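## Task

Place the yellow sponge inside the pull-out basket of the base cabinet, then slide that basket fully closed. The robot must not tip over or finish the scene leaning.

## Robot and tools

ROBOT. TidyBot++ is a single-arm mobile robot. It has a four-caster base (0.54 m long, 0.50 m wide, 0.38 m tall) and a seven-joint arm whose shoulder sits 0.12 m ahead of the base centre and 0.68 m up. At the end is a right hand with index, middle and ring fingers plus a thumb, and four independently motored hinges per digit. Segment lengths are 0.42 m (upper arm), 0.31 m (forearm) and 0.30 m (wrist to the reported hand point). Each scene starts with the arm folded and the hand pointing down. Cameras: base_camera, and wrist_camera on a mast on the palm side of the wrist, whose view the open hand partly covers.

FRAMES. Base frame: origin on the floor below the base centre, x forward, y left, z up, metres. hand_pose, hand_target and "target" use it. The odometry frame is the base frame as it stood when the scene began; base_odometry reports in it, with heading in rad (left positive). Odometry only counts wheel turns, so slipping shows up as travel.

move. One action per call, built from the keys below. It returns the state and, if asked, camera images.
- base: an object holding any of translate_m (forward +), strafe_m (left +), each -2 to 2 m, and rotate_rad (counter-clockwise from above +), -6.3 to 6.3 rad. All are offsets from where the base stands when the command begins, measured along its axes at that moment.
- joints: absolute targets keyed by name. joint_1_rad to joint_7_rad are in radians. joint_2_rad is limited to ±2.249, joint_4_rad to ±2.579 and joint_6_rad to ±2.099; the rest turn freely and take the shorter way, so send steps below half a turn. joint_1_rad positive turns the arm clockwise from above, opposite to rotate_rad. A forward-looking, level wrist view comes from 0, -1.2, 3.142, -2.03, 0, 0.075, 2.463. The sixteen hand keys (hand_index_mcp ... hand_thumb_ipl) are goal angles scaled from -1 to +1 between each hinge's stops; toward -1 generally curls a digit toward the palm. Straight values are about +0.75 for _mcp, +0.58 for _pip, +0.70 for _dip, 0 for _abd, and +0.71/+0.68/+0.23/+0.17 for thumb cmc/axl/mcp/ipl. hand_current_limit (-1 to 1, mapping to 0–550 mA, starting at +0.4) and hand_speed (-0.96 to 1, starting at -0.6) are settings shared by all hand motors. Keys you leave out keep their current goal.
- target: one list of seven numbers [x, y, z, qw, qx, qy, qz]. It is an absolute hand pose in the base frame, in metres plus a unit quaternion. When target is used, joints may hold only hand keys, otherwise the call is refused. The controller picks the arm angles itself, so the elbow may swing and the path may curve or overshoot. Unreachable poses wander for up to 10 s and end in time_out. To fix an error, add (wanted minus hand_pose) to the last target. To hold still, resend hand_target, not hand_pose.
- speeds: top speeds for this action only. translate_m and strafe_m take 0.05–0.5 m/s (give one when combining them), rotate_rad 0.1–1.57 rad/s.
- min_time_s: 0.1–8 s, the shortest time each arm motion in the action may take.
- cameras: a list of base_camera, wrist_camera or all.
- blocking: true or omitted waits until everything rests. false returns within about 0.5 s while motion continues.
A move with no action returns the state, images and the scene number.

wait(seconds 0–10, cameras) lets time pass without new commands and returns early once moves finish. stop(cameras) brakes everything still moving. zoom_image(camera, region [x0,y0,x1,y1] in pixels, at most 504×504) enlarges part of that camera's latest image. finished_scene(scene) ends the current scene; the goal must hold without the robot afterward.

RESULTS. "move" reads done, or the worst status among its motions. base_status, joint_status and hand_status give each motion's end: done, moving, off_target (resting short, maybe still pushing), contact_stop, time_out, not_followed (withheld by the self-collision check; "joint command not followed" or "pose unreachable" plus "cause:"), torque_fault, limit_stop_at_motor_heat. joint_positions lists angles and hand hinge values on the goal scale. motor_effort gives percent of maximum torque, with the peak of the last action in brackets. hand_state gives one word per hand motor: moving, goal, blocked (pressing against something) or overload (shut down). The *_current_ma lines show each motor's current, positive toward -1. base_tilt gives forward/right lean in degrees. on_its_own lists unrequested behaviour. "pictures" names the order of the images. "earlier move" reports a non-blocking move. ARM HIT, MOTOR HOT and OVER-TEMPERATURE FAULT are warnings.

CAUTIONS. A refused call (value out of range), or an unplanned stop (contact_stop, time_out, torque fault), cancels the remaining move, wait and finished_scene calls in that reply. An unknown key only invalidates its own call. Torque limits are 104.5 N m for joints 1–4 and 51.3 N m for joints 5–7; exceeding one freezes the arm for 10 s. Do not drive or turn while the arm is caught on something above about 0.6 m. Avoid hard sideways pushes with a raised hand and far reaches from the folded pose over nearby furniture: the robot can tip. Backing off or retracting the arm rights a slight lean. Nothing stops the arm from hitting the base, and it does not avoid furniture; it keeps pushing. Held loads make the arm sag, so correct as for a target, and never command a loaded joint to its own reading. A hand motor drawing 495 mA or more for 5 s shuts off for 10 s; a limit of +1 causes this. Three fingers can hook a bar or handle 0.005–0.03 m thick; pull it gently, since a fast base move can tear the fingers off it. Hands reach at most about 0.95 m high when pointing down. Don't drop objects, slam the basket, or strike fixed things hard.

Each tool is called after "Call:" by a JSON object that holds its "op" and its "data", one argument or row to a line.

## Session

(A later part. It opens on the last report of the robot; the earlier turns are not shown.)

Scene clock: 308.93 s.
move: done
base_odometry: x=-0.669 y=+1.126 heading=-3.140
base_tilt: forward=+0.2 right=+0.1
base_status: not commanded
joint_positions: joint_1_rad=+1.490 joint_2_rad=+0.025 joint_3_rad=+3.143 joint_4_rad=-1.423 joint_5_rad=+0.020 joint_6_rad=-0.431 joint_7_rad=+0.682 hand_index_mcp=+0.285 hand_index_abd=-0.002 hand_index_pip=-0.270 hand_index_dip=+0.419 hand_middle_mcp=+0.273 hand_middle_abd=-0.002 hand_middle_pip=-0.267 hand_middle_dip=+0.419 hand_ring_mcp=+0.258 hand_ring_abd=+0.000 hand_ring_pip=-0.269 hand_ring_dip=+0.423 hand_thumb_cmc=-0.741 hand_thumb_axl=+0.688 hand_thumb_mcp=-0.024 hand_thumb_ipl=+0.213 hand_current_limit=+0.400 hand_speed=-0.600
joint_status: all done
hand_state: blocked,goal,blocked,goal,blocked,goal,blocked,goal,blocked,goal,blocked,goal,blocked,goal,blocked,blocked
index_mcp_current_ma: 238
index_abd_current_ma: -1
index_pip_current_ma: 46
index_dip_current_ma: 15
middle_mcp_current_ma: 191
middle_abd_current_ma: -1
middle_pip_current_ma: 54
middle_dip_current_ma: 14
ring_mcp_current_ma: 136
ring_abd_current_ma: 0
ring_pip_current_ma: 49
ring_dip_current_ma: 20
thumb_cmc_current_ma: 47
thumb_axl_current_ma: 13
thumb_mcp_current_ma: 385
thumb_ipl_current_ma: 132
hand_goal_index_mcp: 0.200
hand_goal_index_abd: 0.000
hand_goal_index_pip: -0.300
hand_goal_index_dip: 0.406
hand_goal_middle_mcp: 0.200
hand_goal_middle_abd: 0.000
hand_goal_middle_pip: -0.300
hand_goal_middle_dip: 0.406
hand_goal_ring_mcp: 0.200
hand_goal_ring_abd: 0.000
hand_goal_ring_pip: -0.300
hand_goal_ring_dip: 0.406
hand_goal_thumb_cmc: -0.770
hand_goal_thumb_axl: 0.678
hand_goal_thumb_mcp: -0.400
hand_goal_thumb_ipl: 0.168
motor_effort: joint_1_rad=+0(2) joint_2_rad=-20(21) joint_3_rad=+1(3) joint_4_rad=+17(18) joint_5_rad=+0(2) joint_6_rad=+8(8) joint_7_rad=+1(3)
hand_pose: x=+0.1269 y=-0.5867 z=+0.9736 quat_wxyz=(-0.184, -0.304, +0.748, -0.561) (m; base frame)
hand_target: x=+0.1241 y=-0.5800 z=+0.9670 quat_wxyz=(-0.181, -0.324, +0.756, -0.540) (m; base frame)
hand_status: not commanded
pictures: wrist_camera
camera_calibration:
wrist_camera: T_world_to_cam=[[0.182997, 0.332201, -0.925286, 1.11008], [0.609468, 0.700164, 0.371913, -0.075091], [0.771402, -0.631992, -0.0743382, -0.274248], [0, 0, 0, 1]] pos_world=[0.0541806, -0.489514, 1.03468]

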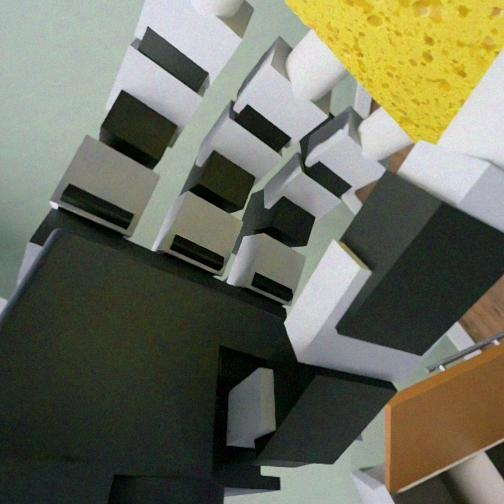

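Call:
{"op": "move", "data": {
  "joints": {"joint_1_rad":1.15,"joint_7_rad":1.2},
  "min_time_s": 2,
  "cameras": ["wrist_camera"]
}}

Scene clock: 316.00 s.
move: done
base_odometry: x=-0.669 y=+1.126 heading=-3.140
base_tilt: forward=+0.2 right=+0.1
base_status: not commanded
joint_positions: joint_1_rad=+1.159 joint_2_rad=+0.025 joint_3_rad=+3.143 joint_4_rad=-1.423 joint_5_rad=+0.020 joint_6_rad=-0.431 joint_7_rad=+1.133 hand_index_mcp=+0.285 hand_index_abd=-0.002 hand_index_pip=-0.270 hand_index_dip=+0.419 hand_middle_mcp=+0.273 hand_middle_abd=-0.002 hand_middle_pip=-0.267 hand_middle_dip=+0.419 hand_ring_mcp=+0.258 hand_ring_abd=+0.000 hand_ring_pip=-0.269 hand_ring_dip=+0.423 hand_thumb_cmc=-0.741 hand_thumb_axl=+0.688 hand_thumb_mcp=-0.024 hand_thumb_ipl=+0.213 hand_current_limit=+0.400 hand_speed=-0.600
joint_status: all done
hand_state: blocked,goal,blocked,goal,blocked,goal,blocked,goal,blocked,goal,blocked,goal,blocked,goal,blocked,blocked
index_mcp_current_ma: 238
index_abd_current_ma: -1
index_pip_current_ma: 46
index_dip_current_ma: 15
middle_mcp_current_ma: 191
middle_abd_current_ma: -1
middle_pip_current_ma: 54
middle_dip_current_ma: 14
ring_mcp_current_ma: 136
ring_abd_current_ma: 0
ring_pip_current_ma: 49
ring_dip_current_ma: 20
thumb_cmc_current_ma: 47
thumb_axl_current_ma: 13
thumb_mcp_current_ma: 385
thumb_ipl_current_ma: 132
hand_goal_index_mcp: 0.200
hand_goal_index_abd: 0.000
hand_goal_index_pip: -0.300
hand_goal_index_dip: 0.406
hand_goal_middle_mcp: 0.200
hand_goal_middle_abd: 0.000
hand_goal_middle_pip: -0.300
hand_goal_middle_dip: 0.406
hand_goal_ring_mcp: 0.200
hand_goal_ring_abd: 0.000
hand_goal_ring_pip: -0.300
hand_goal_ring_dip: 0.406
hand_goal_thumb_cmc: -0.770
hand_goal_thumb_axl: 0.678
hand_goal_thumb_mcp: -0.400
hand_goal_thumb_ipl: 0.168
motor_effort: joint_1_rad=-1(1) joint_2_rad=-20(20) joint_3_rad=+1(2) joint_4_rad=+17(18) joint_5_rad=+1(2) joint_6_rad=+7(8) joint_7_rad=+1(3)
hand_pose: x=+0.2915 y=-0.5712 z=+0.9969 quat_wxyz=(-0.217, -0.567, +0.575, -0.549) (m; base frame)
hand_target: x=+0.2989 y=-0.5637 z=+0.9905 quat_wxyz=(-0.208, -0.592, +0.570, -0.530) (m; base frame)
hand_status: not commanded
pictures: wrist_camera
camera_calibration:
wrist_camera: T_world_to_cam=[[-0.345907, 0.196522, -0.917457, 1.1652], [0.314813, 0.945445, 0.0838237, 0.318292], [0.883878, -0.259832, -0.388904, 0.103692], [0, 0, 0, 1]] pos_world=[0.211198, -0.502973, 1.08267]

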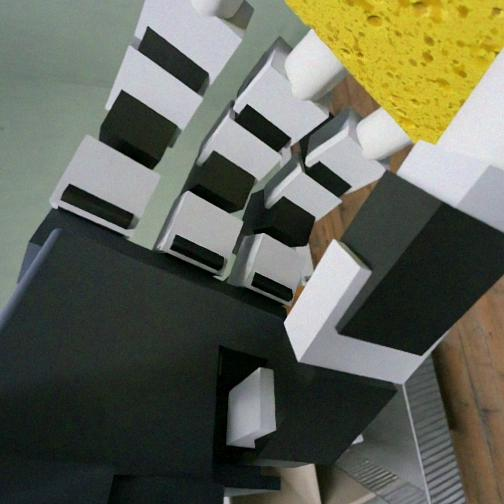

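Call:
{"op": "zoom_image", "data": {
  "camera": "wrist_camera",
  "region": [254, 330, 504, 504]
}}

Scaled by 2.016.

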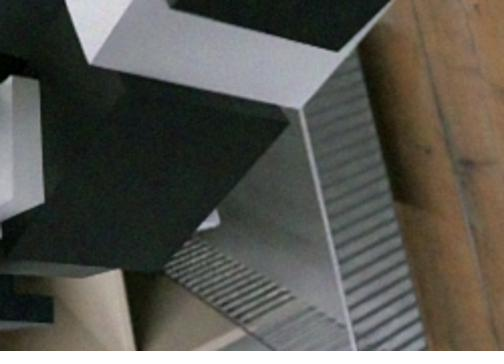

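Call:
{"op": "move", "data": {
  "base": {"rotate_rad":-0.16,"strafe_m":-0.05,"translate_m":0.1},
  "joints": {"joint_1_rad":1.0,"joint_7_rad":1.1},
  "cameras": ["all"]
}}

Call:
{"op": "zoom_image", "data": {
  "camera": "wrist_camera",
  "region": [254, 254, 504, 504]
}}

Scene clock: 352.10 s.
move: done
base_odometry: x=-0.769 y=+1.176 heading=+2.982
base_tilt: forward=+0.2 right=+0.0
base_status: done
joint_positions: joint_1_rad=+1.004 joint_2_rad=+0.026 joint_3_rad=+3.140 joint_4_rad=-1.422 joint_5_rad=+0.020 joint_6_rad=-0.432 joint_7_rad=+1.134 hand_index_mcp=+0.285 hand_index_abd=-0.002 hand_index_pip=-0.270 hand_index_dip=+0.419 hand_middle_mcp=+0.273 hand_middle_abd=-0.002 hand_middle_pip=-0.267 hand_middle_dip=+0.419 hand_ring_mcp=+0.258 hand_ring_abd=+0.000 hand_ring_pip=-0.269 hand_ring_dip=+0.423 hand_thumb_cmc=-0.741 hand_thumb_axl=+0.688 hand_thumb_mcp=-0.024 hand_thumb_ipl=+0.213 hand_current_limit=+0.400 hand_speed=-0.600
joint_status: all done
hand_state: blocked,goal,blocked,goal,blocked,goal,blocked,goal,blocked,goal,blocked,goal,blocked,goal,blocked,blocked
index_mcp_current_ma: 238
index_abd_current_ma: -1
index_pip_current_ma: 46
index_dip_current_ma: 15
middle_mcp_current_ma: 191
middle_abd_current_ma: -1
middle_pip_current_ma: 54
middle_dip_current_ma: 14
ring_mcp_current_ma: 136
ring_abd_current_ma: 0
ring_pip_current_ma: 49
ring_dip_current_ma: 20
thumb_cmc_current_ma: 47
thumb_axl_current_ma: 13
thumb_mcp_current_ma: 385
thumb_ipl_current_ma: 132
hand_goal_index_mcp: 0.200
hand_goal_index_abd: 0.000
hand_goal_index_pip: -0.300
hand_goal_index_dip: 0.406
hand_goal_middle_mcp: 0.200
hand_goal_middle_abd: 0.000
hand_goal_middle_pip: -0.300
hand_goal_middle_dip: 0.406
hand_goal_ring_mcp: 0.200
hand_goal_ring_abd: 0.000
hand_goal_ring_pip: -0.300
hand_goal_ring_dip: 0.406
hand_goal_thumb_cmc: -0.770
hand_goal_thumb_axl: 0.678
hand_goal_thumb_mcp: -0.400
hand_goal_thumb_ipl: 0.168
motor_effort: joint_1_rad=+0(3) joint_2_rad=-20(24) joint_3_rad=+1(3) joint_4_rad=+17(18) joint_5_rad=+2(3) joint_6_rad=+8(8) joint_7_rad=+2(3)
hand_pose: x=+0.3793 y=-0.5371 z=+0.9963 quat_wxyz=(-0.173, -0.611, +0.529, -0.564) (m; base frame)
hand_target: x=+0.3846 y=-0.5254 z=+0.9842 quat_wxyz=(-0.140, -0.606, +0.555, -0.552) (m; base frame)
hand_status: not commanded
pictures: base_camera, wrist_camera
camera_calibration:
wrist_camera: T_world_to_cam=[[-0.373311, 0.140992, -0.91693, 1.16836], [0.162192, 0.98308, 0.0851299, 0.335265], [0.913418, -0.116939, -0.389862, 0.101312], [0, 0, 0, 1]] pos_world=[0.289244, -0.482474, 1.08226]

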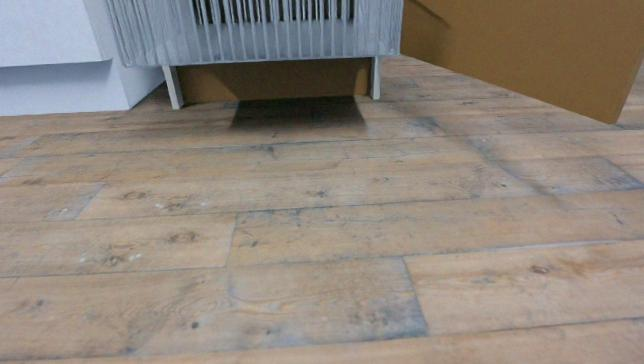

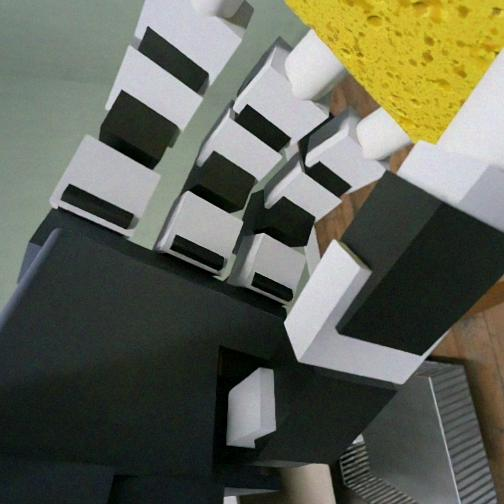

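Scaled by 2.016.

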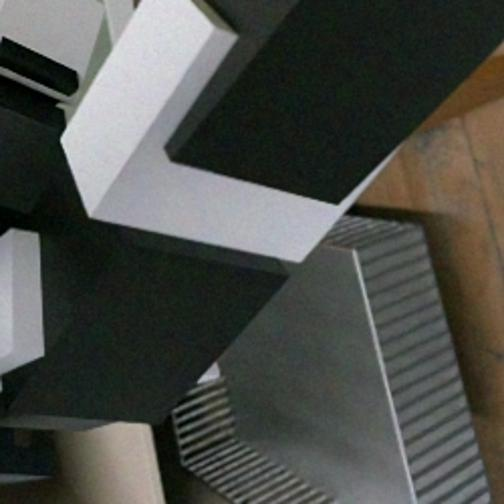

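Call:
{"op": "move", "data": {
  "joints": {"joint_1_rad":0.0,"joint_7_rad":-0.06},
  "min_time_s": 3
}}

Call:
{"op": "move", "data": {
  "base": {"strafe_m":0.09,"translate_m":0.15},
  "joints": {"joint_2_rad":0.6,"joint_4_rad":-1.4,"joint_6_rad":-0.5},
  "min_time_s": 3,
  "cameras": ["all"]
}}

Scene clock: 367.17 s.
move: done
base_odometry: x=-0.769 y=+1.176 heading=+2.982
base_tilt: forward=+0.2 right=+0.0
base_status: not commanded
joint_positions: joint_1_rad=+0.008 joint_2_rad=+0.026 joint_3_rad=+3.141 joint_4_rad=-1.422 joint_5_rad=+0.020 joint_6_rad=-0.432 joint_7_rad=+0.005 hand_index_mcp=+0.285 hand_index_abd=-0.002 hand_index_pip=-0.270 hand_index_dip=+0.419 hand_middle_mcp=+0.273 hand_middle_abd=-0.002 hand_middle_pip=-0.267 hand_middle_dip=+0.419 hand_ring_mcp=+0.258 hand_ring_abd=+0.000 hand_ring_pip=-0.269 hand_ring_dip=+0.423 hand_thumb_cmc=-0.741 hand_thumb_axl=+0.688 hand_thumb_mcp=-0.024 hand_thumb_ipl=+0.213 hand_current_limit=+0.400 hand_speed=-0.600
joint_status: all done
hand_state: blocked,goal,blocked,goal,blocked,goal,blocked,goal,blocked,goal,blocked,goal,blocked,goal,blocked,blocked
index_mcp_current_ma: 238
index_abd_current_ma: -1
index_pip_current_ma: 46
index_dip_current_ma: 15
middle_mcp_current_ma: 191
middle_abd_current_ma: -1
middle_pip_current_ma: 54
middle_dip_current_ma: 14
ring_mcp_current_ma: 136
ring_abd_current_ma: 0
ring_pip_current_ma: 49
ring_dip_current_ma: 20
thumb_cmc_current_ma: 47
thumb_axl_current_ma: 13
thumb_mcp_current_ma: 385
thumb_ipl_current_ma: 132
hand_goal_index_mcp: 0.200
hand_goal_index_abd: 0.000
hand_goal_index_pip: -0.300
hand_goal_index_dip: 0.406
hand_goal_middle_mcp: 0.200
hand_goal_middle_abd: 0.000
hand_goal_middle_pip: -0.300
hand_goal_middle_dip: 0.406
hand_goal_ring_mcp: 0.200
hand_goal_ring_abd: 0.000
hand_goal_ring_pip: -0.300
hand_goal_ring_dip: 0.406
hand_goal_thumb_cmc: -0.770
hand_goal_thumb_axl: 0.678
hand_goal_thumb_mcp: -0.400
hand_goal_thumb_ipl: 0.168
motor_effort: joint_1_rad=+0(2) joint_2_rad=-20(21) joint_3_rad=+1(3) joint_4_rad=+17(18) joint_5_rad=+1(2) joint_6_rad=+7(8) joint_7_rad=+0(3)
hand_pose: x=+0.7034 y=+0.0155 z=+0.9673 quat_wxyz=(+0.408, -0.574, +0.568, -0.425) (m; base frame)
hand_target: x=+0.6957 y=+0.0332 z=+0.9630 quat_wxyz=(+0.421, -0.560, +0.602, -0.384) (m; base frame)
hand_status: not commanded
pictures: none

Scene clock: 370.50 s.
move: done
base_odometry: x=-0.932 y=+1.111 heading=+2.982
base_tilt: forward=+0.2 right=+0.1
base_status: done
joint_positions: joint_1_rad=+0.004 joint_2_rad=+0.568 joint_3_rad=+3.141 joint_4_rad=-1.419 joint_5_rad=+0.020 joint_6_rad=-0.437 joint_7_rad=+0.004 hand_index_mcp=+0.285 hand_index_abd=-0.002 hand_index_pip=-0.270 hand_index_dip=+0.419 hand_middle_mcp=+0.273 hand_middle_abd=-0.002 hand_middle_pip=-0.267 hand_middle_dip=+0.419 hand_ring_mcp=+0.258 hand_ring_abd=+0.000 hand_ring_pip=-0.269 hand_ring_dip=+0.423 hand_thumb_cmc=-0.741 hand_thumb_axl=+0.688 hand_thumb_mcp=-0.024 hand_thumb_ipl=+0.213 hand_current_limit=+0.400 hand_speed=-0.600
joint_status: all done
hand_state: blocked,goal,blocked,goal,blocked,goal,blocked,goal,blocked,goal,blocked,goal,blocked,goal,blocked,blocked
index_mcp_current_ma: 238
index_abd_current_ma: -1
index_pip_current_ma: 46
index_dip_current_ma: 15
middle_mcp_current_ma: 191
middle_abd_current_ma: -1
middle_pip_current_ma: 54
middle_dip_current_ma: 14
ring_mcp_current_ma: 136
ring_abd_current_ma: 0
ring_pip_current_ma: 49
ring_dip_current_ma: 20
thumb_cmc_current_ma: 47
thumb_axl_current_ma: 13
thumb_mcp_current_ma: 385
thumb_ipl_current_ma: 132
hand_goal_index_mcp: 0.200
hand_goal_index_abd: 0.000
hand_goal_index_pip: -0.300
hand_goal_index_dip: 0.406
hand_goal_middle_mcp: 0.200
hand_goal_middle_abd: 0.000
hand_goal_middle_pip: -0.300
hand_goal_middle_dip: 0.406
hand_goal_ring_mcp: 0.200
hand_goal_ring_abd: 0.000
hand_goal_ring_pip: -0.300
hand_goal_ring_dip: 0.406
hand_goal_thumb_cmc: -0.770
hand_goal_thumb_axl: 0.678
hand_goal_thumb_mcp: -0.400
hand_goal_thumb_ipl: 0.168
motor_effort: joint_1_rad=+0(2) joint_2_rad=-33(36) joint_3_rad=+1(2) joint_4_rad=+15(18) joint_5_rad=+1(2) joint_6_rad=+5(9) joint_7_rad=+0(2)
hand_pose: x=+0.7670 y=+0.0174 z=+0.6260 quat_wxyz=(+0.243, -0.667, +0.657, -0.254) (m; base frame)
hand_target: x=+0.7562 y=+0.0332 z=+0.6073 quat_wxyz=(+0.234, -0.646, +0.696, -0.211) (m; base frame)
hand_status: not commanded
pictures: base_camera, wrist_camera
camera_calibration:
wrist_camera: T_world_to_cam=[[-0.482648, 0.778136, -0.40194, 0.645808], [-0.0786116, 0.41859, 0.904767, -0.559808], [0.87228, 0.46828, -0.140861, -0.46687], [0, 0, 0, 1]] pos_world=[0.674931, -0.0495705, 0.700307]

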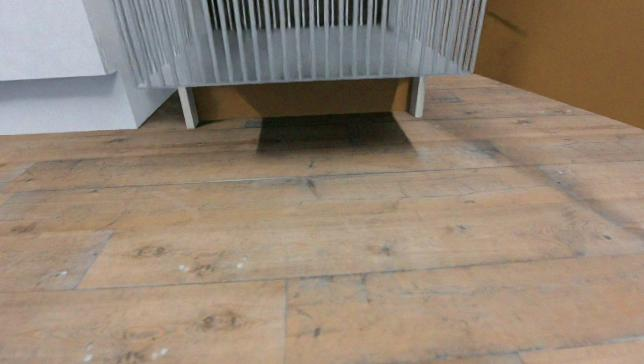

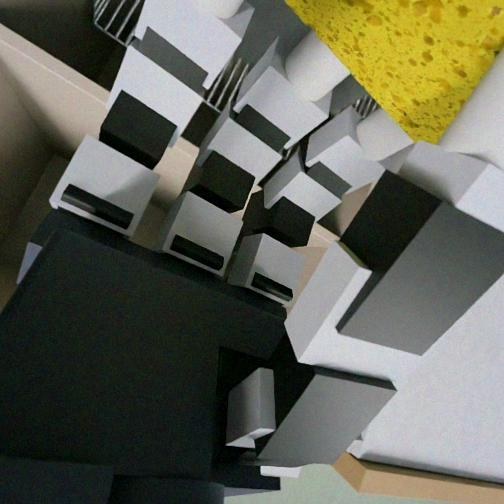

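Call:
{"op": "move", "data": {
  "base": {"translate_m":0.15},
  "joints": {"joint_2_rad":0.95,"joint_4_rad":-1.15,"joint_6_rad":-0.58},
  "speeds": {"translate_m":0.15},
  "min_time_s": 3,
  "cameras": ["all"]
}}

Scene clock: 395.07 s.
move: done
base_odometry: x=-1.080 y=+1.134 heading=+2.982
base_tilt: forward=+0.2 right=+0.0
base_status: done
joint_positions: joint_1_rad=+0.004 joint_2_rad=+0.907 joint_3_rad=+3.141 joint_4_rad=-1.171 joint_5_rad=+0.020 joint_6_rad=-0.519 joint_7_rad=+0.004 hand_index_mcp=+0.285 hand_index_abd=-0.002 hand_index_pip=-0.270 hand_index_dip=+0.419 hand_middle_mcp=+0.273 hand_middle_abd=-0.002 hand_middle_pip=-0.267 hand_middle_dip=+0.419 hand_ring_mcp=+0.258 hand_ring_abd=+0.000 hand_ring_pip=-0.269 hand_ring_dip=+0.423 hand_thumb_cmc=-0.741 hand_thumb_axl=+0.688 hand_thumb_mcp=-0.024 hand_thumb_ipl=+0.213 hand_current_limit=+0.400 hand_speed=-0.600
joint_status: all done
hand_state: blocked,goal,blocked,goal,blocked,goal,blocked,goal,blocked,goal,blocked,goal,blocked,goal,blocked,blocked
index_mcp_current_ma: 238
index_abd_current_ma: -1
index_pip_current_ma: 46
index_dip_current_ma: 15
middle_mcp_current_ma: 191
middle_abd_current_ma: -1
middle_pip_current_ma: 54
middle_dip_current_ma: 14
ring_mcp_current_ma: 136
ring_abd_current_ma: 0
ring_pip_current_ma: 49
ring_dip_current_ma: 20
thumb_cmc_current_ma: 47
thumb_axl_current_ma: 13
thumb_mcp_current_ma: 385
thumb_ipl_current_ma: 132
hand_goal_index_mcp: 0.200
hand_goal_index_abd: 0.000
hand_goal_index_pip: -0.300
hand_goal_index_dip: 0.406
hand_goal_middle_mcp: 0.200
hand_goal_middle_abd: 0.000
hand_goal_middle_pip: -0.300
hand_goal_middle_dip: 0.406
hand_goal_ring_mcp: 0.200
hand_goal_ring_abd: 0.000
hand_goal_ring_pip: -0.300
hand_goal_ring_dip: 0.406
hand_goal_thumb_cmc: -0.770
hand_goal_thumb_axl: 0.678
hand_goal_thumb_mcp: -0.400
hand_goal_thumb_ipl: 0.168
motor_effort: joint_1_rad=+0(2) joint_2_rad=-39(41) joint_3_rad=+1(1) joint_4_rad=+13(16) joint_5_rad=+0(2) joint_6_rad=+3(6) joint_7_rad=+1(1)
hand_pose: x=+0.8085 y=+0.0169 z=+0.4863 quat_wxyz=(+0.185, -0.686, +0.676, -0.196) (m; base frame)
hand_target: x=+0.7924 y=+0.0336 z=+0.4613 quat_wxyz=(+0.171, -0.662, +0.713, -0.152) (m; base frame)
hand_status: not commanded
pictures: base_camera, wrist_camera
camera_calibration:
wrist_camera: T_world_to_cam=[[-0.543325, 0.778956, -0.313089, 0.615981], [0.0785792, 0.418486, 0.904818, -0.557045], [0.835837, 0.467008, -0.288584, -0.421251], [0, 0, 0, 1]] pos_world=[0.730547, -0.0499792, 0.575314]

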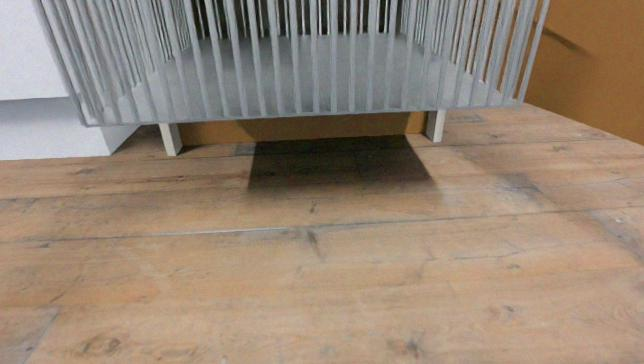

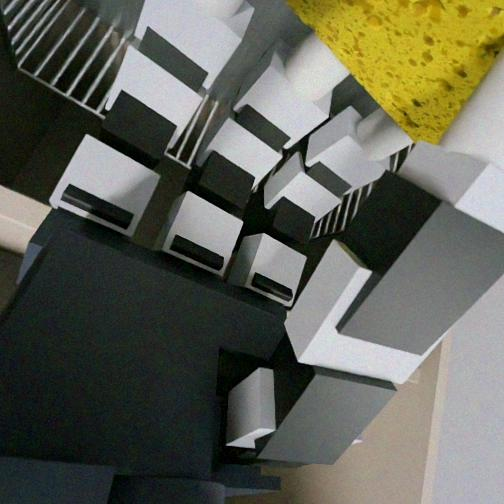

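Call:
{"op": "move", "data": {
  "joints": {"joint_2_rad":1.2,"joint_4_rad":-1.06,"joint_6_rad":-0.42},
  "min_time_s": 3,
  "cameras": ["all"]
}}

Scene clock: 403.67 s.
move: done
base_odometry: x=-1.080 y=+1.134 heading=+2.982
base_tilt: forward=+0.3 right=+0.0
base_status: not commanded
joint_positions: joint_1_rad=+0.004 joint_2_rad=+1.153 joint_3_rad=+3.141 joint_4_rad=-1.081 joint_5_rad=+0.020 joint_6_rad=-0.476 joint_7_rad=+0.004 hand_index_mcp=+0.285 hand_index_abd=-0.002 hand_index_pip=-0.270 hand_index_dip=+0.419 hand_middle_mcp=+0.273 hand_middle_abd=-0.002 hand_middle_pip=-0.267 hand_middle_dip=+0.419 hand_ring_mcp=+0.258 hand_ring_abd=+0.000 hand_ring_pip=-0.269 hand_ring_dip=+0.423 hand_thumb_cmc=-0.741 hand_thumb_axl=+0.688 hand_thumb_mcp=-0.024 hand_thumb_ipl=+0.213 hand_current_limit=+0.400 hand_speed=-0.600
joint_status: all done
hand_state: blocked,goal,blocked,goal,blocked,goal,blocked,goal,blocked,goal,blocked,goal,blocked,goal,blocked,blocked
index_mcp_current_ma: 238
index_abd_current_ma: -1
index_pip_current_ma: 46
index_dip_current_ma: 15
middle_mcp_current_ma: 191
middle_abd_current_ma: -1
middle_pip_current_ma: 54
middle_dip_current_ma: 14
ring_mcp_current_ma: 136
ring_abd_current_ma: 0
ring_pip_current_ma: 49
ring_dip_current_ma: 20
thumb_cmc_current_ma: 47
thumb_axl_current_ma: 13
thumb_mcp_current_ma: 385
thumb_ipl_current_ma: 132
hand_goal_index_mcp: 0.200
hand_goal_index_abd: 0.000
hand_goal_index_pip: -0.300
hand_goal_index_dip: 0.406
hand_goal_middle_mcp: 0.200
hand_goal_middle_abd: 0.000
hand_goal_middle_pip: -0.300
hand_goal_middle_dip: 0.406
hand_goal_ring_mcp: 0.200
hand_goal_ring_abd: 0.000
hand_goal_ring_pip: -0.300
hand_goal_ring_dip: 0.406
hand_goal_thumb_cmc: -0.770
hand_goal_thumb_axl: 0.678
hand_goal_thumb_mcp: -0.400
hand_goal_thumb_ipl: 0.168
motor_effort: joint_1_rad=-1(1) joint_2_rad=-42(43) joint_3_rad=+0(2) joint_4_rad=+12(14) joint_5_rad=+1(2) joint_6_rad=+3(4) joint_7_rad=+1(2)
hand_pose: x=+0.7998 y=+0.0171 z=+0.3490 quat_wxyz=(+0.147, -0.696, +0.685, -0.156) (m; base frame)
hand_target: x=+0.8137 y=+0.0328 z=+0.3277 quat_wxyz=(+0.171, -0.662, +0.714, -0.153) (m; base frame)
hand_status: not commanded
pictures: base_camera, wrist_camera
camera_calibration:
wrist_camera: T_world_to_cam=[[-0.575756, 0.778938, -0.248516, 0.571475], [0.180468, 0.417523, 0.890565, -0.508789], [0.797456, 0.467899, -0.380965, -0.390764], [0, 0, 0, 1]] pos_world=[0.732468, -0.0498749, 0.446263]

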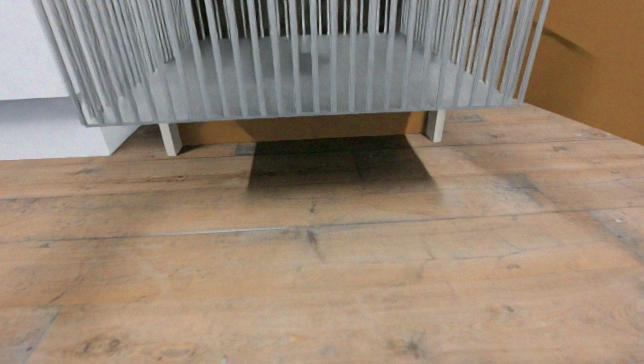

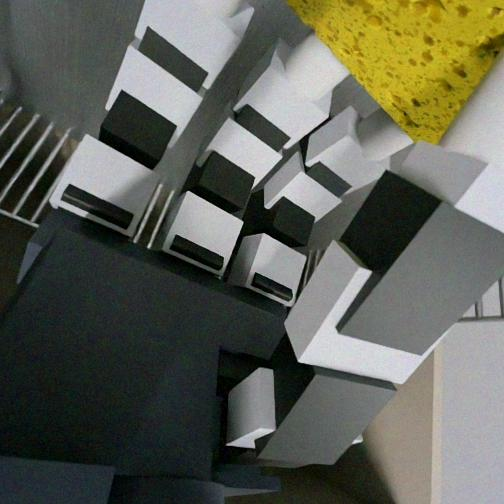

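Call:
{"op": "move", "data": {
  "joints": {"joint_2_rad":1.37,"joint_4_rad":-1.0,"joint_6_rad":-0.3},
  "min_time_s": 3,
  "cameras": ["all"]
}}

Scene clock: 408.67 s.
move: done
base_odometry: x=-1.080 y=+1.134 heading=+2.982
base_tilt: forward=+0.2 right=+0.0
base_status: not commanded
joint_positions: joint_1_rad=+0.004 joint_2_rad=+1.321 joint_3_rad=+3.141 joint_4_rad=-1.021 joint_5_rad=+0.020 joint_6_rad=-0.356 joint_7_rad=+0.004 hand_index_mcp=+0.285 hand_index_abd=-0.002 hand_index_pip=-0.270 hand_index_dip=+0.419 hand_middle_mcp=+0.273 hand_middle_abd=-0.002 hand_middle_pip=-0.267 hand_middle_dip=+0.419 hand_ring_mcp=+0.258 hand_ring_abd=+0.000 hand_ring_pip=-0.269 hand_ring_dip=+0.423 hand_thumb_cmc=-0.741 hand_thumb_axl=+0.688 hand_thumb_mcp=-0.024 hand_thumb_ipl=+0.213 hand_current_limit=+0.400 hand_speed=-0.600
joint_status: all done
hand_state: blocked,goal,blocked,goal,blocked,goal,blocked,goal,blocked,goal,blocked,goal,blocked,goal,blocked,blocked
index_mcp_current_ma: 238
index_abd_current_ma: -1
index_pip_current_ma: 46
index_dip_current_ma: 15
middle_mcp_current_ma: 191
middle_abd_current_ma: -1
middle_pip_current_ma: 54
middle_dip_current_ma: 14
ring_mcp_current_ma: 136
ring_abd_current_ma: 0
ring_pip_current_ma: 49
ring_dip_current_ma: 20
thumb_cmc_current_ma: 47
thumb_axl_current_ma: 13
thumb_mcp_current_ma: 385
thumb_ipl_current_ma: 132
hand_goal_index_mcp: 0.200
hand_goal_index_abd: 0.000
hand_goal_index_pip: -0.300
hand_goal_index_dip: 0.406
hand_goal_middle_mcp: 0.200
hand_goal_middle_abd: 0.000
hand_goal_middle_pip: -0.300
hand_goal_middle_dip: 0.406
hand_goal_ring_mcp: 0.200
hand_goal_ring_abd: 0.000
hand_goal_ring_pip: -0.300
hand_goal_ring_dip: 0.406
hand_goal_thumb_cmc: -0.770
hand_goal_thumb_axl: 0.678
hand_goal_thumb_mcp: -0.400
hand_goal_thumb_ipl: 0.168
motor_effort: joint_1_rad=+0(1) joint_2_rad=-43(43) joint_3_rad=+1(1) joint_4_rad=+11(13) joint_5_rad=+1(2) joint_6_rad=+3(4) joint_7_rad=+1(1)
hand_pose: x=+0.8042 y=+0.0176 z=+0.2574 quat_wxyz=(+0.151, -0.695, +0.684, -0.159) (m; base frame)
hand_target: x=+0.8135 y=+0.0322 z=+0.2343 quat_wxyz=(+0.173, -0.660, +0.714, -0.157) (m; base frame)
hand_status: not commanded
pictures: base_camera, wrist_camera
camera_calibration:
wrist_camera: T_world_to_cam=[[-0.574097, 0.7784, -0.253981, 0.550831], [0.169483, 0.416446, 0.893223, -0.420017], [0.801055, 0.469751, -0.371006, -0.434885], [0, 0, 0, 1]] pos_world=[0.735782, -0.0495642, 0.353725]

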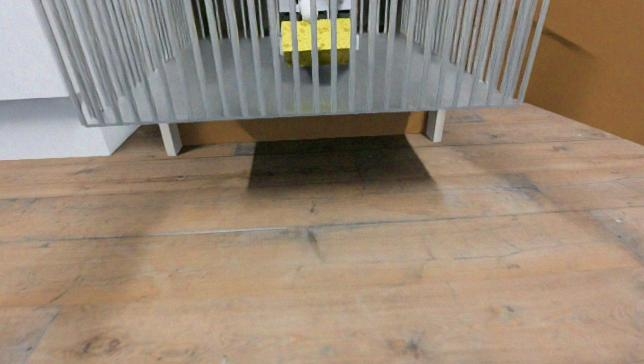

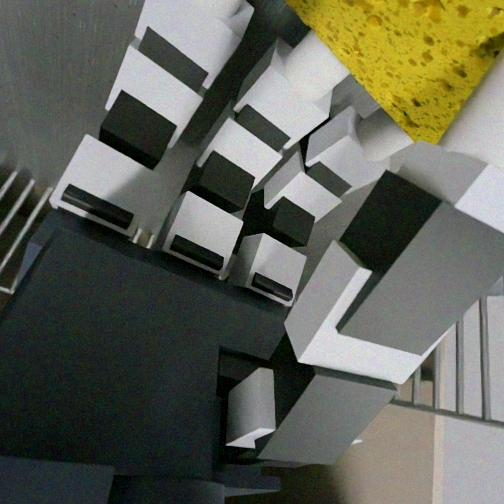

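Call:
{"op": "move", "data": {
  "joints": {"joint_2_rad":1.42,"joint_4_rad":-1.0,"joint_6_rad":-0.28},
  "min_time_s": 2,
  "cameras": ["base_camera"]
}}

Call:
{"op": "zoom_image", "data": {
  "camera": "base_camera",
  "region": [220, 0, 420, 140]
}}

Scene clock: 413.37 s.
move: done
base_odometry: x=-1.080 y=+1.134 heading=+2.982
base_tilt: forward=+0.2 right=+0.0
base_status: not commanded
joint_positions: joint_1_rad=+0.004 joint_2_rad=+1.351 joint_3_rad=+3.141 joint_4_rad=-1.016 joint_5_rad=+0.020 joint_6_rad=-0.336 joint_7_rad=+0.003 hand_index_mcp=+0.268 hand_index_abd=-0.002 hand_index_pip=-0.270 hand_index_dip=+0.424 hand_middle_mcp=+0.268 hand_middle_abd=-0.002 hand_middle_pip=-0.267 hand_middle_dip=+0.419 hand_ring_mcp=+0.258 hand_ring_abd=+0.000 hand_ring_pip=-0.269 hand_ring_dip=+0.423 hand_thumb_cmc=-0.746 hand_thumb_axl=+0.688 hand_thumb_mcp=-0.016 hand_thumb_ipl=+0.213 hand_current_limit=+0.400 hand_speed=-0.600
joint_status: all done
hand_state: blocked,goal,blocked,goal,blocked,goal,blocked,goal,blocked,goal,blocked,goal,blocked,goal,blocked,blocked
index_mcp_current_ma: 170
index_abd_current_ma: -1
index_pip_current_ma: 46
index_dip_current_ma: 21
middle_mcp_current_ma: 172
middle_abd_current_ma: -1
middle_pip_current_ma: 54
middle_dip_current_ma: 14
ring_mcp_current_ma: 136
ring_abd_current_ma: 0
ring_pip_current_ma: 49
ring_dip_current_ma: 20
thumb_cmc_current_ma: 35
thumb_axl_current_ma: 13
thumb_mcp_current_ma: 385
thumb_ipl_current_ma: 132
hand_goal_index_mcp: 0.200
hand_goal_index_abd: 0.000
hand_goal_index_pip: -0.300
hand_goal_index_dip: 0.406
hand_goal_middle_mcp: 0.200
hand_goal_middle_abd: 0.000
hand_goal_middle_pip: -0.300
hand_goal_middle_dip: 0.406
hand_goal_ring_mcp: 0.200
hand_goal_ring_abd: 0.000
hand_goal_ring_pip: -0.300
hand_goal_ring_dip: 0.406
hand_goal_thumb_cmc: -0.770
hand_goal_thumb_axl: 0.678
hand_goal_thumb_mcp: -0.400
hand_goal_thumb_ipl: 0.168
motor_effort: joint_1_rad=-1(1) joint_2_rad=-40(43) joint_3_rad=+1(1) joint_4_rad=+9(11) joint_5_rad=+0(2) joint_6_rad=+3(4) joint_7_rad=+0(1)
hand_pose: x=+0.8004 y=+0.0178 z=+0.2396 quat_wxyz=(+0.150, -0.696, +0.684, -0.158) (m; base frame)
hand_target: x=+0.7965 y=+0.0321 z=+0.2012 quat_wxyz=(+0.163, -0.662, +0.716, -0.147) (m; base frame)
hand_status: not commanded
pictures: base_camera

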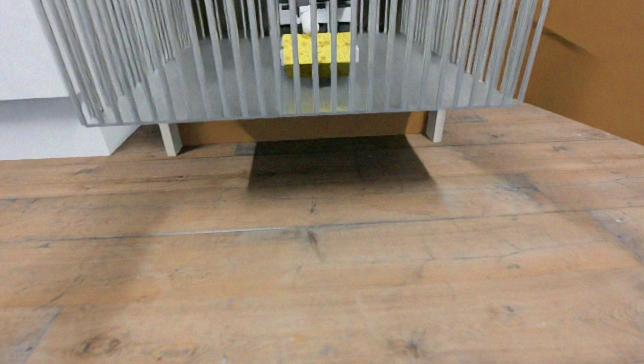

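Scaled by 2.520.

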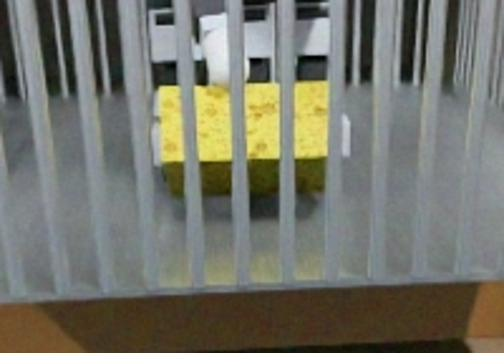

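Call:
{"op": "move", "data": {
  "joints": {"hand_thumb_mcp":0.05,"hand_index_mcp":0.45,"hand_middle_mcp":0.45,"hand_ring_mcp":0.45},
  "cameras": ["base_camera","wrist_camera"]
}}

Call:
{"op": "zoom_image", "data": {
  "camera": "base_camera",
  "region": [220, 0, 420, 140]
}}

Scene clock: 417.20 s.
move: off_target
base_odometry: x=-1.080 y=+1.134 heading=+2.982
base_tilt: forward=+0.2 right=+0.0
base_status: not commanded
joint_positions: joint_1_rad=+0.004 joint_2_rad=+1.352 joint_3_rad=+3.141 joint_4_rad=-1.004 joint_5_rad=+0.020 joint_6_rad=-0.331 joint_7_rad=+0.003 hand_index_mcp=+0.401 hand_index_abd=+0.001 hand_index_pip=-0.323 hand_index_dip=+0.410 hand_middle_mcp=+0.414 hand_middle_abd=+0.001 hand_middle_pip=-0.323 hand_middle_dip=+0.409 hand_ring_mcp=+0.424 hand_ring_abd=+0.001 hand_ring_pip=-0.316 hand_ring_dip=+0.410 hand_thumb_cmc=-0.766 hand_thumb_axl=+0.680 hand_thumb_mcp=+0.042 hand_thumb_ipl=+0.169 hand_current_limit=+0.400 hand_speed=-0.600
joint_status: hand_index_mcp off_target (ended at +0.401, target +0.450); hand_middle_mcp off_target (ended at +0.414, target +0.450); hand_ring_mcp off_target (ended at +0.424, target +0.450); the others done
hand_state: blocked,goal,blocked,goal,blocked,goal,blocked,goal,blocked,goal,goal,goal,goal,goal,goal,goal
index_mcp_current_ma: -107
index_abd_current_ma: 0
index_pip_current_ma: -32
index_dip_current_ma: 2
middle_mcp_current_ma: -66
middle_abd_current_ma: 0
middle_pip_current_ma: -31
middle_dip_current_ma: 2
ring_mcp_current_ma: -42
ring_abd_current_ma: 0
ring_pip_current_ma: -19
ring_dip_current_ma: 2
thumb_cmc_current_ma: 2
thumb_axl_current_ma: 1
thumb_mcp_current_ma: -9
thumb_ipl_current_ma: 1
hand_goal_index_mcp: 0.450
hand_goal_index_abd: 0.000
hand_goal_index_pip: -0.300
hand_goal_index_dip: 0.406
hand_goal_middle_mcp: 0.450
hand_goal_middle_abd: 0.000
hand_goal_middle_pip: -0.300
hand_goal_middle_dip: 0.406
hand_goal_ring_mcp: 0.450
hand_goal_ring_abd: 0.000
hand_goal_ring_pip: -0.300
hand_goal_ring_dip: 0.406
hand_goal_thumb_cmc: -0.770
hand_goal_thumb_axl: 0.678
hand_goal_thumb_mcp: 0.050
hand_goal_thumb_ipl: 0.168
motor_effort: joint_1_rad=+0(1) joint_2_rad=-35(40) joint_3_rad=+1(1) joint_4_rad=+8(10) joint_5_rad=+2(2) joint_6_rad=+3(3) joint_7_rad=+1(1)
hand_pose: x=+0.8080 y=+0.0178 z=+0.2427 quat_wxyz=(+0.155, -0.694, +0.683, -0.163) (m; base frame)
hand_target: x=+0.7965 y=+0.0321 z=+0.2012 quat_wxyz=(+0.163, -0.662, +0.716, -0.147) (m; base frame)
hand_status: not commanded
pictures: base_camera, wrist_camera
camera_calibration:
wrist_camera: T_world_to_cam=[[-0.571081, 0.778491, -0.260418, 0.548318], [0.158812, 0.41602, 0.89538, -0.399514], [0.805385, 0.469977, -0.361215, -0.449365], [0, 0, 0, 1]] pos_world=[0.738494, -0.0494634, 0.338192]

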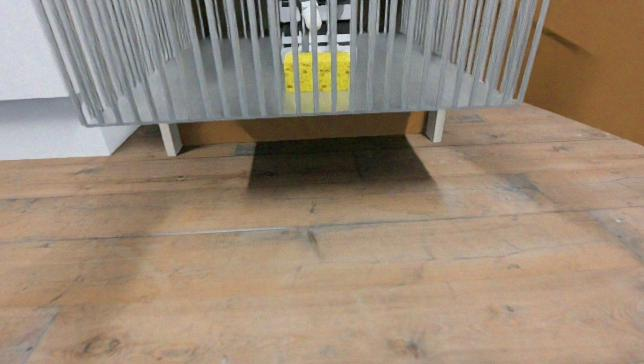

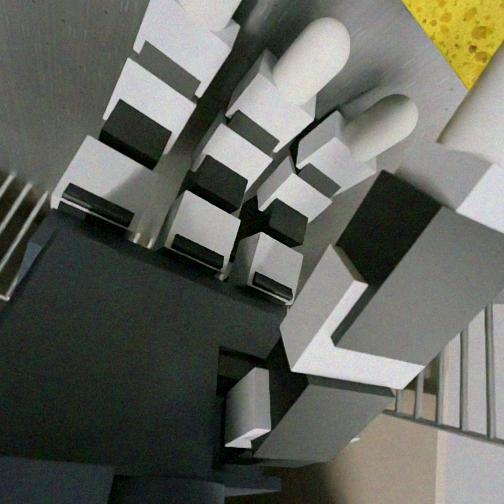

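Scaled by 2.520.

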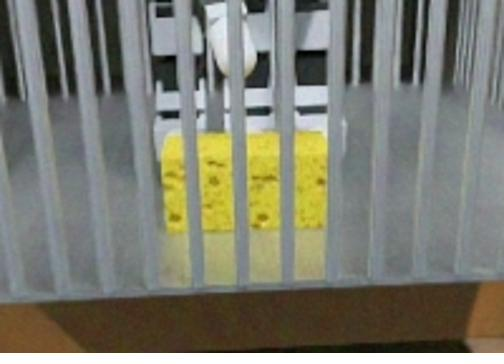

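Call:
{"op": "move", "data": {
  "joints": {"joint_2_rad":1.2,"joint_4_rad":-1.06,"joint_6_rad":-0.42},
  "min_time_s": 2
}}

Call:
{"op": "move", "data": {
  "joints": {"joint_2_rad":0.6,"joint_4_rad":-1.4,"joint_6_rad":-0.5},
  "min_time_s": 3,
  "cameras": ["base_camera","wrist_camera"]
}}

Scene clock: 422.43 s.
move: done
base_odometry: x=-1.080 y=+1.134 heading=+2.982
base_tilt: forward=+0.2 right=+0.1
base_status: not commanded
joint_positions: joint_1_rad=+0.004 joint_2_rad=+1.231 joint_3_rad=+3.141 joint_4_rad=-1.039 joint_5_rad=+0.020 joint_6_rad=-0.360 joint_7_rad=+0.003 hand_index_mcp=+0.447 hand_index_abd=+0.001 hand_index_pip=-0.301 hand_index_dip=+0.410 hand_middle_mcp=+0.448 hand_middle_abd=+0.001 hand_middle_pip=-0.301 hand_middle_dip=+0.409 hand_ring_mcp=+0.448 hand_ring_abd=+0.001 hand_ring_pip=-0.301 hand_ring_dip=+0.410 hand_thumb_cmc=-0.766 hand_thumb_axl=+0.680 hand_thumb_mcp=+0.042 hand_thumb_ipl=+0.169 hand_current_limit=+0.400 hand_speed=-0.600
joint_status: all done
hand_state: goal,goal,goal,goal,goal,goal,goal,goal,goal,goal,goal,goal,goal,goal,goal,goal
index_mcp_current_ma: -1
index_abd_current_ma: 0
index_pip_current_ma: 0
index_dip_current_ma: 2
middle_mcp_current_ma: -1
middle_abd_current_ma: 0
middle_pip_current_ma: 0
middle_dip_current_ma: 2
ring_mcp_current_ma: -1
ring_abd_current_ma: 0
ring_pip_current_ma: 0
ring_dip_current_ma: 2
thumb_cmc_current_ma: 2
thumb_axl_current_ma: 1
thumb_mcp_current_ma: -9
thumb_ipl_current_ma: 1
hand_goal_index_mcp: 0.450
hand_goal_index_abd: 0.000
hand_goal_index_pip: -0.300
hand_goal_index_dip: 0.406
hand_goal_middle_mcp: 0.450
hand_goal_middle_abd: 0.000
hand_goal_middle_pip: -0.300
hand_goal_middle_dip: 0.406
hand_goal_ring_mcp: 0.450
hand_goal_ring_abd: 0.000
hand_goal_ring_pip: -0.300
hand_goal_ring_dip: 0.406
hand_goal_thumb_cmc: -0.770
hand_goal_thumb_axl: 0.678
hand_goal_thumb_mcp: 0.050
hand_goal_thumb_ipl: 0.168
on_its_own: hand_index_mcp moved +0.047 to your old target +0.450; hand_middle_mcp moved +0.033 to your old target +0.450; hand_ring_mcp moved +0.024 to your old target +0.450
motor_effort: joint_1_rad=+0(1) joint_2_rad=-43(44) joint_3_rad=+1(2) joint_4_rad=+12(12) joint_5_rad=+1(2) joint_6_rad=+3(4) joint_7_rad=+1(1)
hand_pose: x=+0.8293 y=+0.0175 z=+0.3147 quat_wxyz=(+0.174, -0.690, +0.679, -0.183) (m; base frame)
hand_target: x=+0.8137 y=+0.0328 z=+0.3277 quat_wxyz=(+0.171, -0.662, +0.714, -0.153) (m; base frame)
hand_status: not commanded
pictures: none

Scene clock: 425.80 s.
move: done
base_odometry: x=-1.080 y=+1.134 heading=+2.982
base_tilt: forward=+0.2 right=+0.1
base_status: not commanded
joint_positions: joint_1_rad=+0.004 joint_2_rad=+0.625 joint_3_rad=+3.141 joint_4_rad=-1.379 joint_5_rad=+0.020 joint_6_rad=-0.438 joint_7_rad=+0.003 hand_index_mcp=+0.447 hand_index_abd=+0.001 hand_index_pip=-0.301 hand_index_dip=+0.410 hand_middle_mcp=+0.448 hand_middle_abd=+0.001 hand_middle_pip=-0.301 hand_middle_dip=+0.409 hand_ring_mcp=+0.448 hand_ring_abd=+0.001 hand_ring_pip=-0.301 hand_ring_dip=+0.410 hand_thumb_cmc=-0.766 hand_thumb_axl=+0.680 hand_thumb_mcp=+0.043 hand_thumb_ipl=+0.169 hand_current_limit=+0.400 hand_speed=-0.600
joint_status: all done
hand_state: goal,goal,goal,goal,goal,goal,goal,goal,goal,goal,goal,goal,goal,goal,goal,goal
index_mcp_current_ma: -1
index_abd_current_ma: 0
index_pip_current_ma: 0
index_dip_current_ma: 2
middle_mcp_current_ma: -1
middle_abd_current_ma: 0
middle_pip_current_ma: 0
middle_dip_current_ma: 2
ring_mcp_current_ma: -1
ring_abd_current_ma: 0
ring_pip_current_ma: 0
ring_dip_current_ma: 2
thumb_cmc_current_ma: 2
thumb_axl_current_ma: 1
thumb_mcp_current_ma: -9
thumb_ipl_current_ma: 1
hand_goal_index_mcp: 0.450
hand_goal_index_abd: 0.000
hand_goal_index_pip: -0.300
hand_goal_index_dip: 0.406
hand_goal_middle_mcp: 0.450
hand_goal_middle_abd: 0.000
hand_goal_middle_pip: -0.300
hand_goal_middle_dip: 0.406
hand_goal_ring_mcp: 0.450
hand_goal_ring_abd: 0.000
hand_goal_ring_pip: -0.300
hand_goal_ring_dip: 0.406
hand_goal_thumb_cmc: -0.770
hand_goal_thumb_axl: 0.678
hand_goal_thumb_mcp: 0.050
hand_goal_thumb_ipl: 0.168
motor_effort: joint_1_rad=+0(1) joint_2_rad=-34(44) joint_3_rad=+1(1) joint_4_rad=+15(15) joint_5_rad=+1(2) joint_6_rad=+5(5) joint_7_rad=+0(1)
hand_pose: x=+0.7795 y=+0.0174 z=+0.6052 quat_wxyz=(+0.237, -0.669, +0.659, -0.248) (m; base frame)
hand_target: x=+0.7562 y=+0.0332 z=+0.6073 quat_wxyz=(+0.234, -0.645, +0.696, -0.211) (m; base frame)
hand_status: not commanded
pictures: base_camera, wrist_camera
camera_calibration:
wrist_camera: T_world_to_cam=[[-0.489679, 0.778301, -0.393016, 0.643577], [-0.0622669, 0.41839, 0.906131, -0.553537], [0.869677, 0.468185, -0.156414, -0.469326], [0, 0, 0, 1]] pos_world=[0.688841, -0.0495715, 0.681104]

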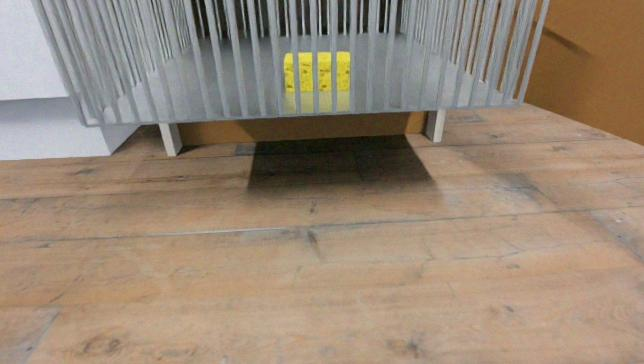

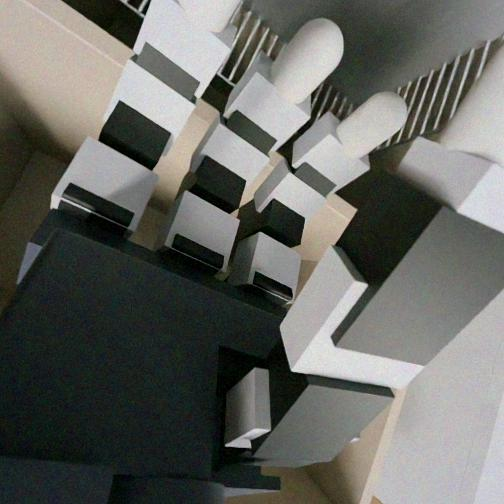

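Call:
{"op": "move", "data": {
  "base": {"translate_m":-0.15},
  "joints": {"joint_2_rad":0.3,"joint_4_rad":-1.9,"joint_6_rad":-0.8,"hand_index_mcp":-0.48,"hand_middle_mcp":-0.48,"hand_ring_mcp":-0.48,"hand_index_pip":-0.73,"hand_middle_pip":-0.73,"hand_ring_pip":-0.73,"hand_index_dip":-0.17,"hand_middle_dip":-0.17,"hand_ring_dip":-0.17},
  "min_time_s": 2
}}

Call:
{"op": "move", "data": {
  "joints": {"joint_1_rad":0.0,"joint_2_rad":1.35,"joint_4_rad":-1.587,"joint_6_rad":-0.2},
  "min_time_s": 4,
  "cameras": ["base_camera","wrist_camera"]
}}

Scene clock: 443.33 s.
move: off_target
base_odometry: x=-0.932 y=+1.111 heading=+2.983
base_tilt: forward=+0.2 right=+0.1
base_status: done
joint_positions: joint_1_rad=+0.004 joint_2_rad=+0.326 joint_3_rad=+3.141 joint_4_rad=-1.883 joint_5_rad=+0.020 joint_6_rad=-0.744 joint_7_rad=+0.003 hand_index_mcp=-0.407 hand_index_abd=+0.001 hand_index_pip=-0.715 hand_index_dip=-0.169 hand_middle_mcp=-0.400 hand_middle_abd=+0.001 hand_middle_pip=-0.716 hand_middle_dip=-0.174 hand_ring_mcp=-0.399 hand_ring_abd=+0.001 hand_ring_pip=-0.717 hand_ring_dip=-0.174 hand_thumb_cmc=-0.767 hand_thumb_axl=+0.680 hand_thumb_mcp=+0.043 hand_thumb_ipl=+0.169 hand_current_limit=+0.400 hand_speed=-0.600
joint_status: hand_index_mcp off_target (ended at -0.407, target -0.480); hand_middle_mcp off_target (ended at -0.400, target -0.480); hand_ring_mcp off_target (ended at -0.399, target -0.480); the others done
hand_state: blocked,goal,goal,goal,blocked,goal,goal,goal,blocked,goal,goal,goal,goal,goal,goal,goal
index_mcp_current_ma: 189
index_abd_current_ma: 0
index_pip_current_ma: 16
index_dip_current_ma: 0
middle_mcp_current_ma: 219
middle_abd_current_ma: 0
middle_pip_current_ma: 15
middle_dip_current_ma: -3
ring_mcp_current_ma: 222
ring_abd_current_ma: 0
ring_pip_current_ma: 14
ring_dip_current_ma: -2
thumb_cmc_current_ma: 2
thumb_axl_current_ma: 1
thumb_mcp_current_ma: -9
thumb_ipl_current_ma: 1
hand_goal_index_mcp: -0.480
hand_goal_index_abd: 0.000
hand_goal_index_pip: -0.730
hand_goal_index_dip: -0.170
hand_goal_middle_mcp: -0.480
hand_goal_middle_abd: 0.000
hand_goal_middle_pip: -0.730
hand_goal_middle_dip: -0.170
hand_goal_ring_mcp: -0.480
hand_goal_ring_abd: 0.000
hand_goal_ring_pip: -0.730
hand_goal_ring_dip: -0.170
hand_goal_thumb_cmc: -0.770
hand_goal_thumb_axl: 0.678
hand_goal_thumb_mcp: 0.050
hand_goal_thumb_ipl: 0.168
motor_effort: joint_1_rad=-1(2) joint_2_rad=-22(36) joint_3_rad=+0(2) joint_4_rad=+11(14) joint_5_rad=+1(2) joint_6_rad=+1(5) joint_7_rad=+1(1)
hand_pose: x=+0.4790 y=+0.0173 z=+0.5807 quat_wxyz=(+0.061, -0.709, +0.699, -0.072) (m; base frame)
hand_target: x=+0.4578 y=+0.0345 z=+0.5890 quat_wxyz=(+0.057, -0.679, +0.731, -0.043) (m; base frame)
hand_status: not commanded
pictures: none

Scene clock: 447.63 s.
move: done
base_odometry: x=-0.932 y=+1.111 heading=+2.983
base_tilt: forward=+0.2 right=+0.1
base_status: not commanded
joint_positions: joint_1_rad=+0.004 joint_2_rad=+1.316 joint_3_rad=+3.141 joint_4_rad=-1.603 joint_5_rad=+0.020 joint_6_rad=-0.256 joint_7_rad=+0.003 hand_index_mcp=-0.407 hand_index_abd=+0.001 hand_index_pip=-0.715 hand_index_dip=-0.169 hand_middle_mcp=-0.400 hand_middle_abd=+0.001 hand_middle_pip=-0.716 hand_middle_dip=-0.174 hand_ring_mcp=-0.399 hand_ring_abd=+0.001 hand_ring_pip=-0.717 hand_ring_dip=-0.174 hand_thumb_cmc=-0.767 hand_thumb_axl=+0.680 hand_thumb_mcp=+0.043 hand_thumb_ipl=+0.169 hand_current_limit=+0.400 hand_speed=-0.600
joint_status: all done
hand_state: blocked,goal,goal,goal,blocked,goal,goal,goal,blocked,goal,goal,goal,goal,goal,goal,goal
index_mcp_current_ma: 189
index_abd_current_ma: 0
index_pip_current_ma: 16
index_dip_current_ma: 0
middle_mcp_current_ma: 219
middle_abd_current_ma: 0
middle_pip_current_ma: 15
middle_dip_current_ma: -3
ring_mcp_current_ma: 222
ring_abd_current_ma: 0
ring_pip_current_ma: 14
ring_dip_current_ma: -2
thumb_cmc_current_ma: 1
thumb_axl_current_ma: 1
thumb_mcp_current_ma: -9
thumb_ipl_current_ma: 0
hand_goal_index_mcp: -0.480
hand_goal_index_abd: 0.000
hand_goal_index_pip: -0.730
hand_goal_index_dip: -0.170
hand_goal_middle_mcp: -0.480
hand_goal_middle_abd: 0.000
hand_goal_middle_pip: -0.730
hand_goal_middle_dip: -0.170
hand_goal_ring_mcp: -0.480
hand_goal_ring_abd: 0.000
hand_goal_ring_pip: -0.730
hand_goal_ring_dip: -0.170
hand_goal_thumb_cmc: -0.770
hand_goal_thumb_axl: 0.678
hand_goal_thumb_mcp: 0.050
hand_goal_thumb_ipl: 0.168
motor_effort: joint_1_rad=+0(2) joint_2_rad=-33(36) joint_3_rad=+0(2) joint_4_rad=+2(11) joint_5_rad=+0(2) joint_6_rad=-1(2) joint_7_rad=+0(1)
hand_pose: x=+0.5002 y=+0.0195 z=+0.1828 quat_wxyz=(-0.013, -0.714, +0.700, +0.010) (m; base frame)
hand_target: x=+0.5119 y=+0.0317 z=+0.1644 quat_wxyz=(+0.003, -0.678, +0.735, +0.000) (m; base frame)
hand_status: not commanded
pictures: base_camera, wrist_camera
camera_calibration:
wrist_camera: T_world_to_cam=[[-0.626937, 0.77802, 0.0404349, 0.328543], [0.560014, 0.413968, 0.717645, -0.465771], [0.541604, 0.472562, -0.695234, -0.0309998], [0, 0, 0, 1]] pos_world=[0.483604, -0.0481495, 0.299422]

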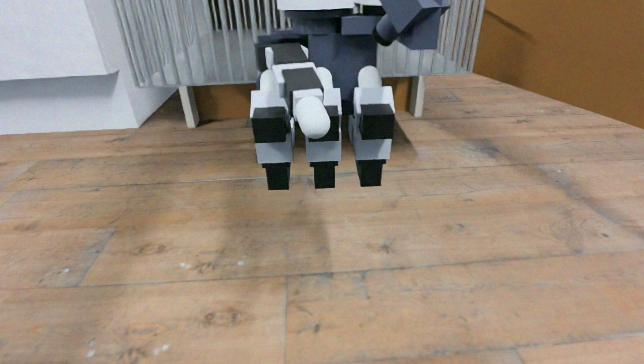

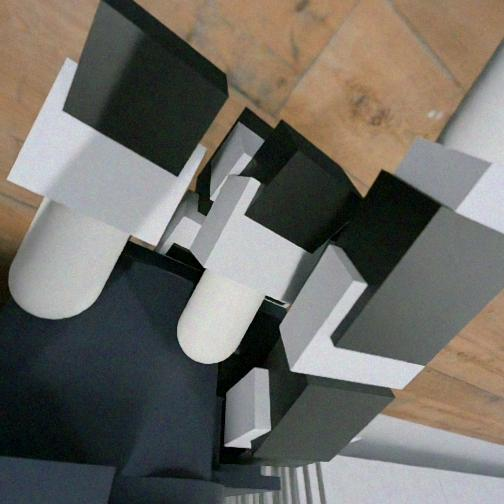

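Call:
{"op": "move", "data": {
  "base": {"translate_m":0.26},
  "speeds": {"translate_m":0.1},
  "cameras": ["base_camera"]
}}

Scene clock: 452.43 s.
move: done
base_odometry: x=-1.188 y=+1.152 heading=+2.984
base_tilt: forward=+0.3 right=+0.0
base_status: done
joint_positions: joint_1_rad=+0.004 joint_2_rad=+1.323 joint_3_rad=+3.141 joint_4_rad=-1.599 joint_5_rad=+0.017 joint_6_rad=-0.249 joint_7_rad=-0.003 hand_index_mcp=-0.407 hand_index_abd=+0.001 hand_index_pip=-0.715 hand_index_dip=-0.169 hand_middle_mcp=-0.400 hand_middle_abd=+0.001 hand_middle_pip=-0.716 hand_middle_dip=-0.174 hand_ring_mcp=-0.399 hand_ring_abd=+0.001 hand_ring_pip=-0.717 hand_ring_dip=-0.174 hand_thumb_cmc=-0.768 hand_thumb_axl=+0.680 hand_thumb_mcp=+0.043 hand_thumb_ipl=+0.169 hand_current_limit=+0.400 hand_speed=-0.600
joint_status: not commanded
hand_state: blocked,goal,goal,goal,blocked,goal,goal,goal,blocked,goal,goal,goal,goal,goal,goal,goal
index_mcp_current_ma: 189
index_abd_current_ma: 0
index_pip_current_ma: 17
index_dip_current_ma: 0
middle_mcp_current_ma: 219
middle_abd_current_ma: 0
middle_pip_current_ma: 15
middle_dip_current_ma: -3
ring_mcp_current_ma: 222
ring_abd_current_ma: 0
ring_pip_current_ma: 14
ring_dip_current_ma: -2
thumb_cmc_current_ma: 1
thumb_axl_current_ma: 1
thumb_mcp_current_ma: -8
thumb_ipl_current_ma: 0
hand_goal_index_mcp: -0.480
hand_goal_index_abd: 0.000
hand_goal_index_pip: -0.730
hand_goal_index_dip: -0.170
hand_goal_middle_mcp: -0.480
hand_goal_middle_abd: 0.000
hand_goal_middle_pip: -0.730
hand_goal_middle_dip: -0.170
hand_goal_ring_mcp: -0.480
hand_goal_ring_abd: 0.000
hand_goal_ring_pip: -0.730
hand_goal_ring_dip: -0.170
hand_goal_thumb_cmc: -0.770
hand_goal_thumb_axl: 0.678
hand_goal_thumb_mcp: 0.050
hand_goal_thumb_ipl: 0.168
motor_effort: joint_1_rad=+0(1) joint_2_rad=-34(37) joint_3_rad=+1(1) joint_4_rad=+2(10) joint_5_rad=+0(2) joint_6_rad=-1(3) joint_7_rad=+0(3)
hand_pose: x=+0.5015 y=+0.0206 z=+0.1794 quat_wxyz=(-0.011, -0.711, +0.704, +0.009) (m; base frame)
hand_target: x=+0.5119 y=+0.0317 z=+0.1644 quat_wxyz=(+0.003, -0.678, +0.735, +0.000) (m; base frame)
hand_status: not commanded
pictures: base_camera

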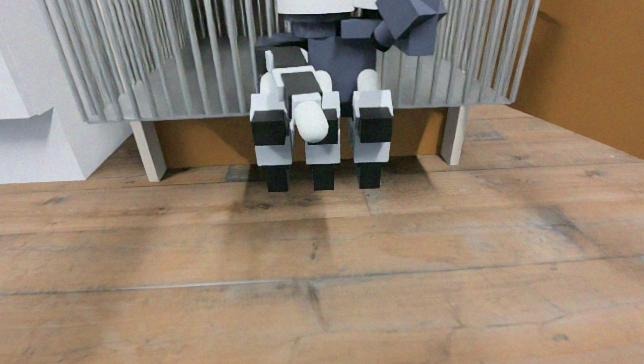

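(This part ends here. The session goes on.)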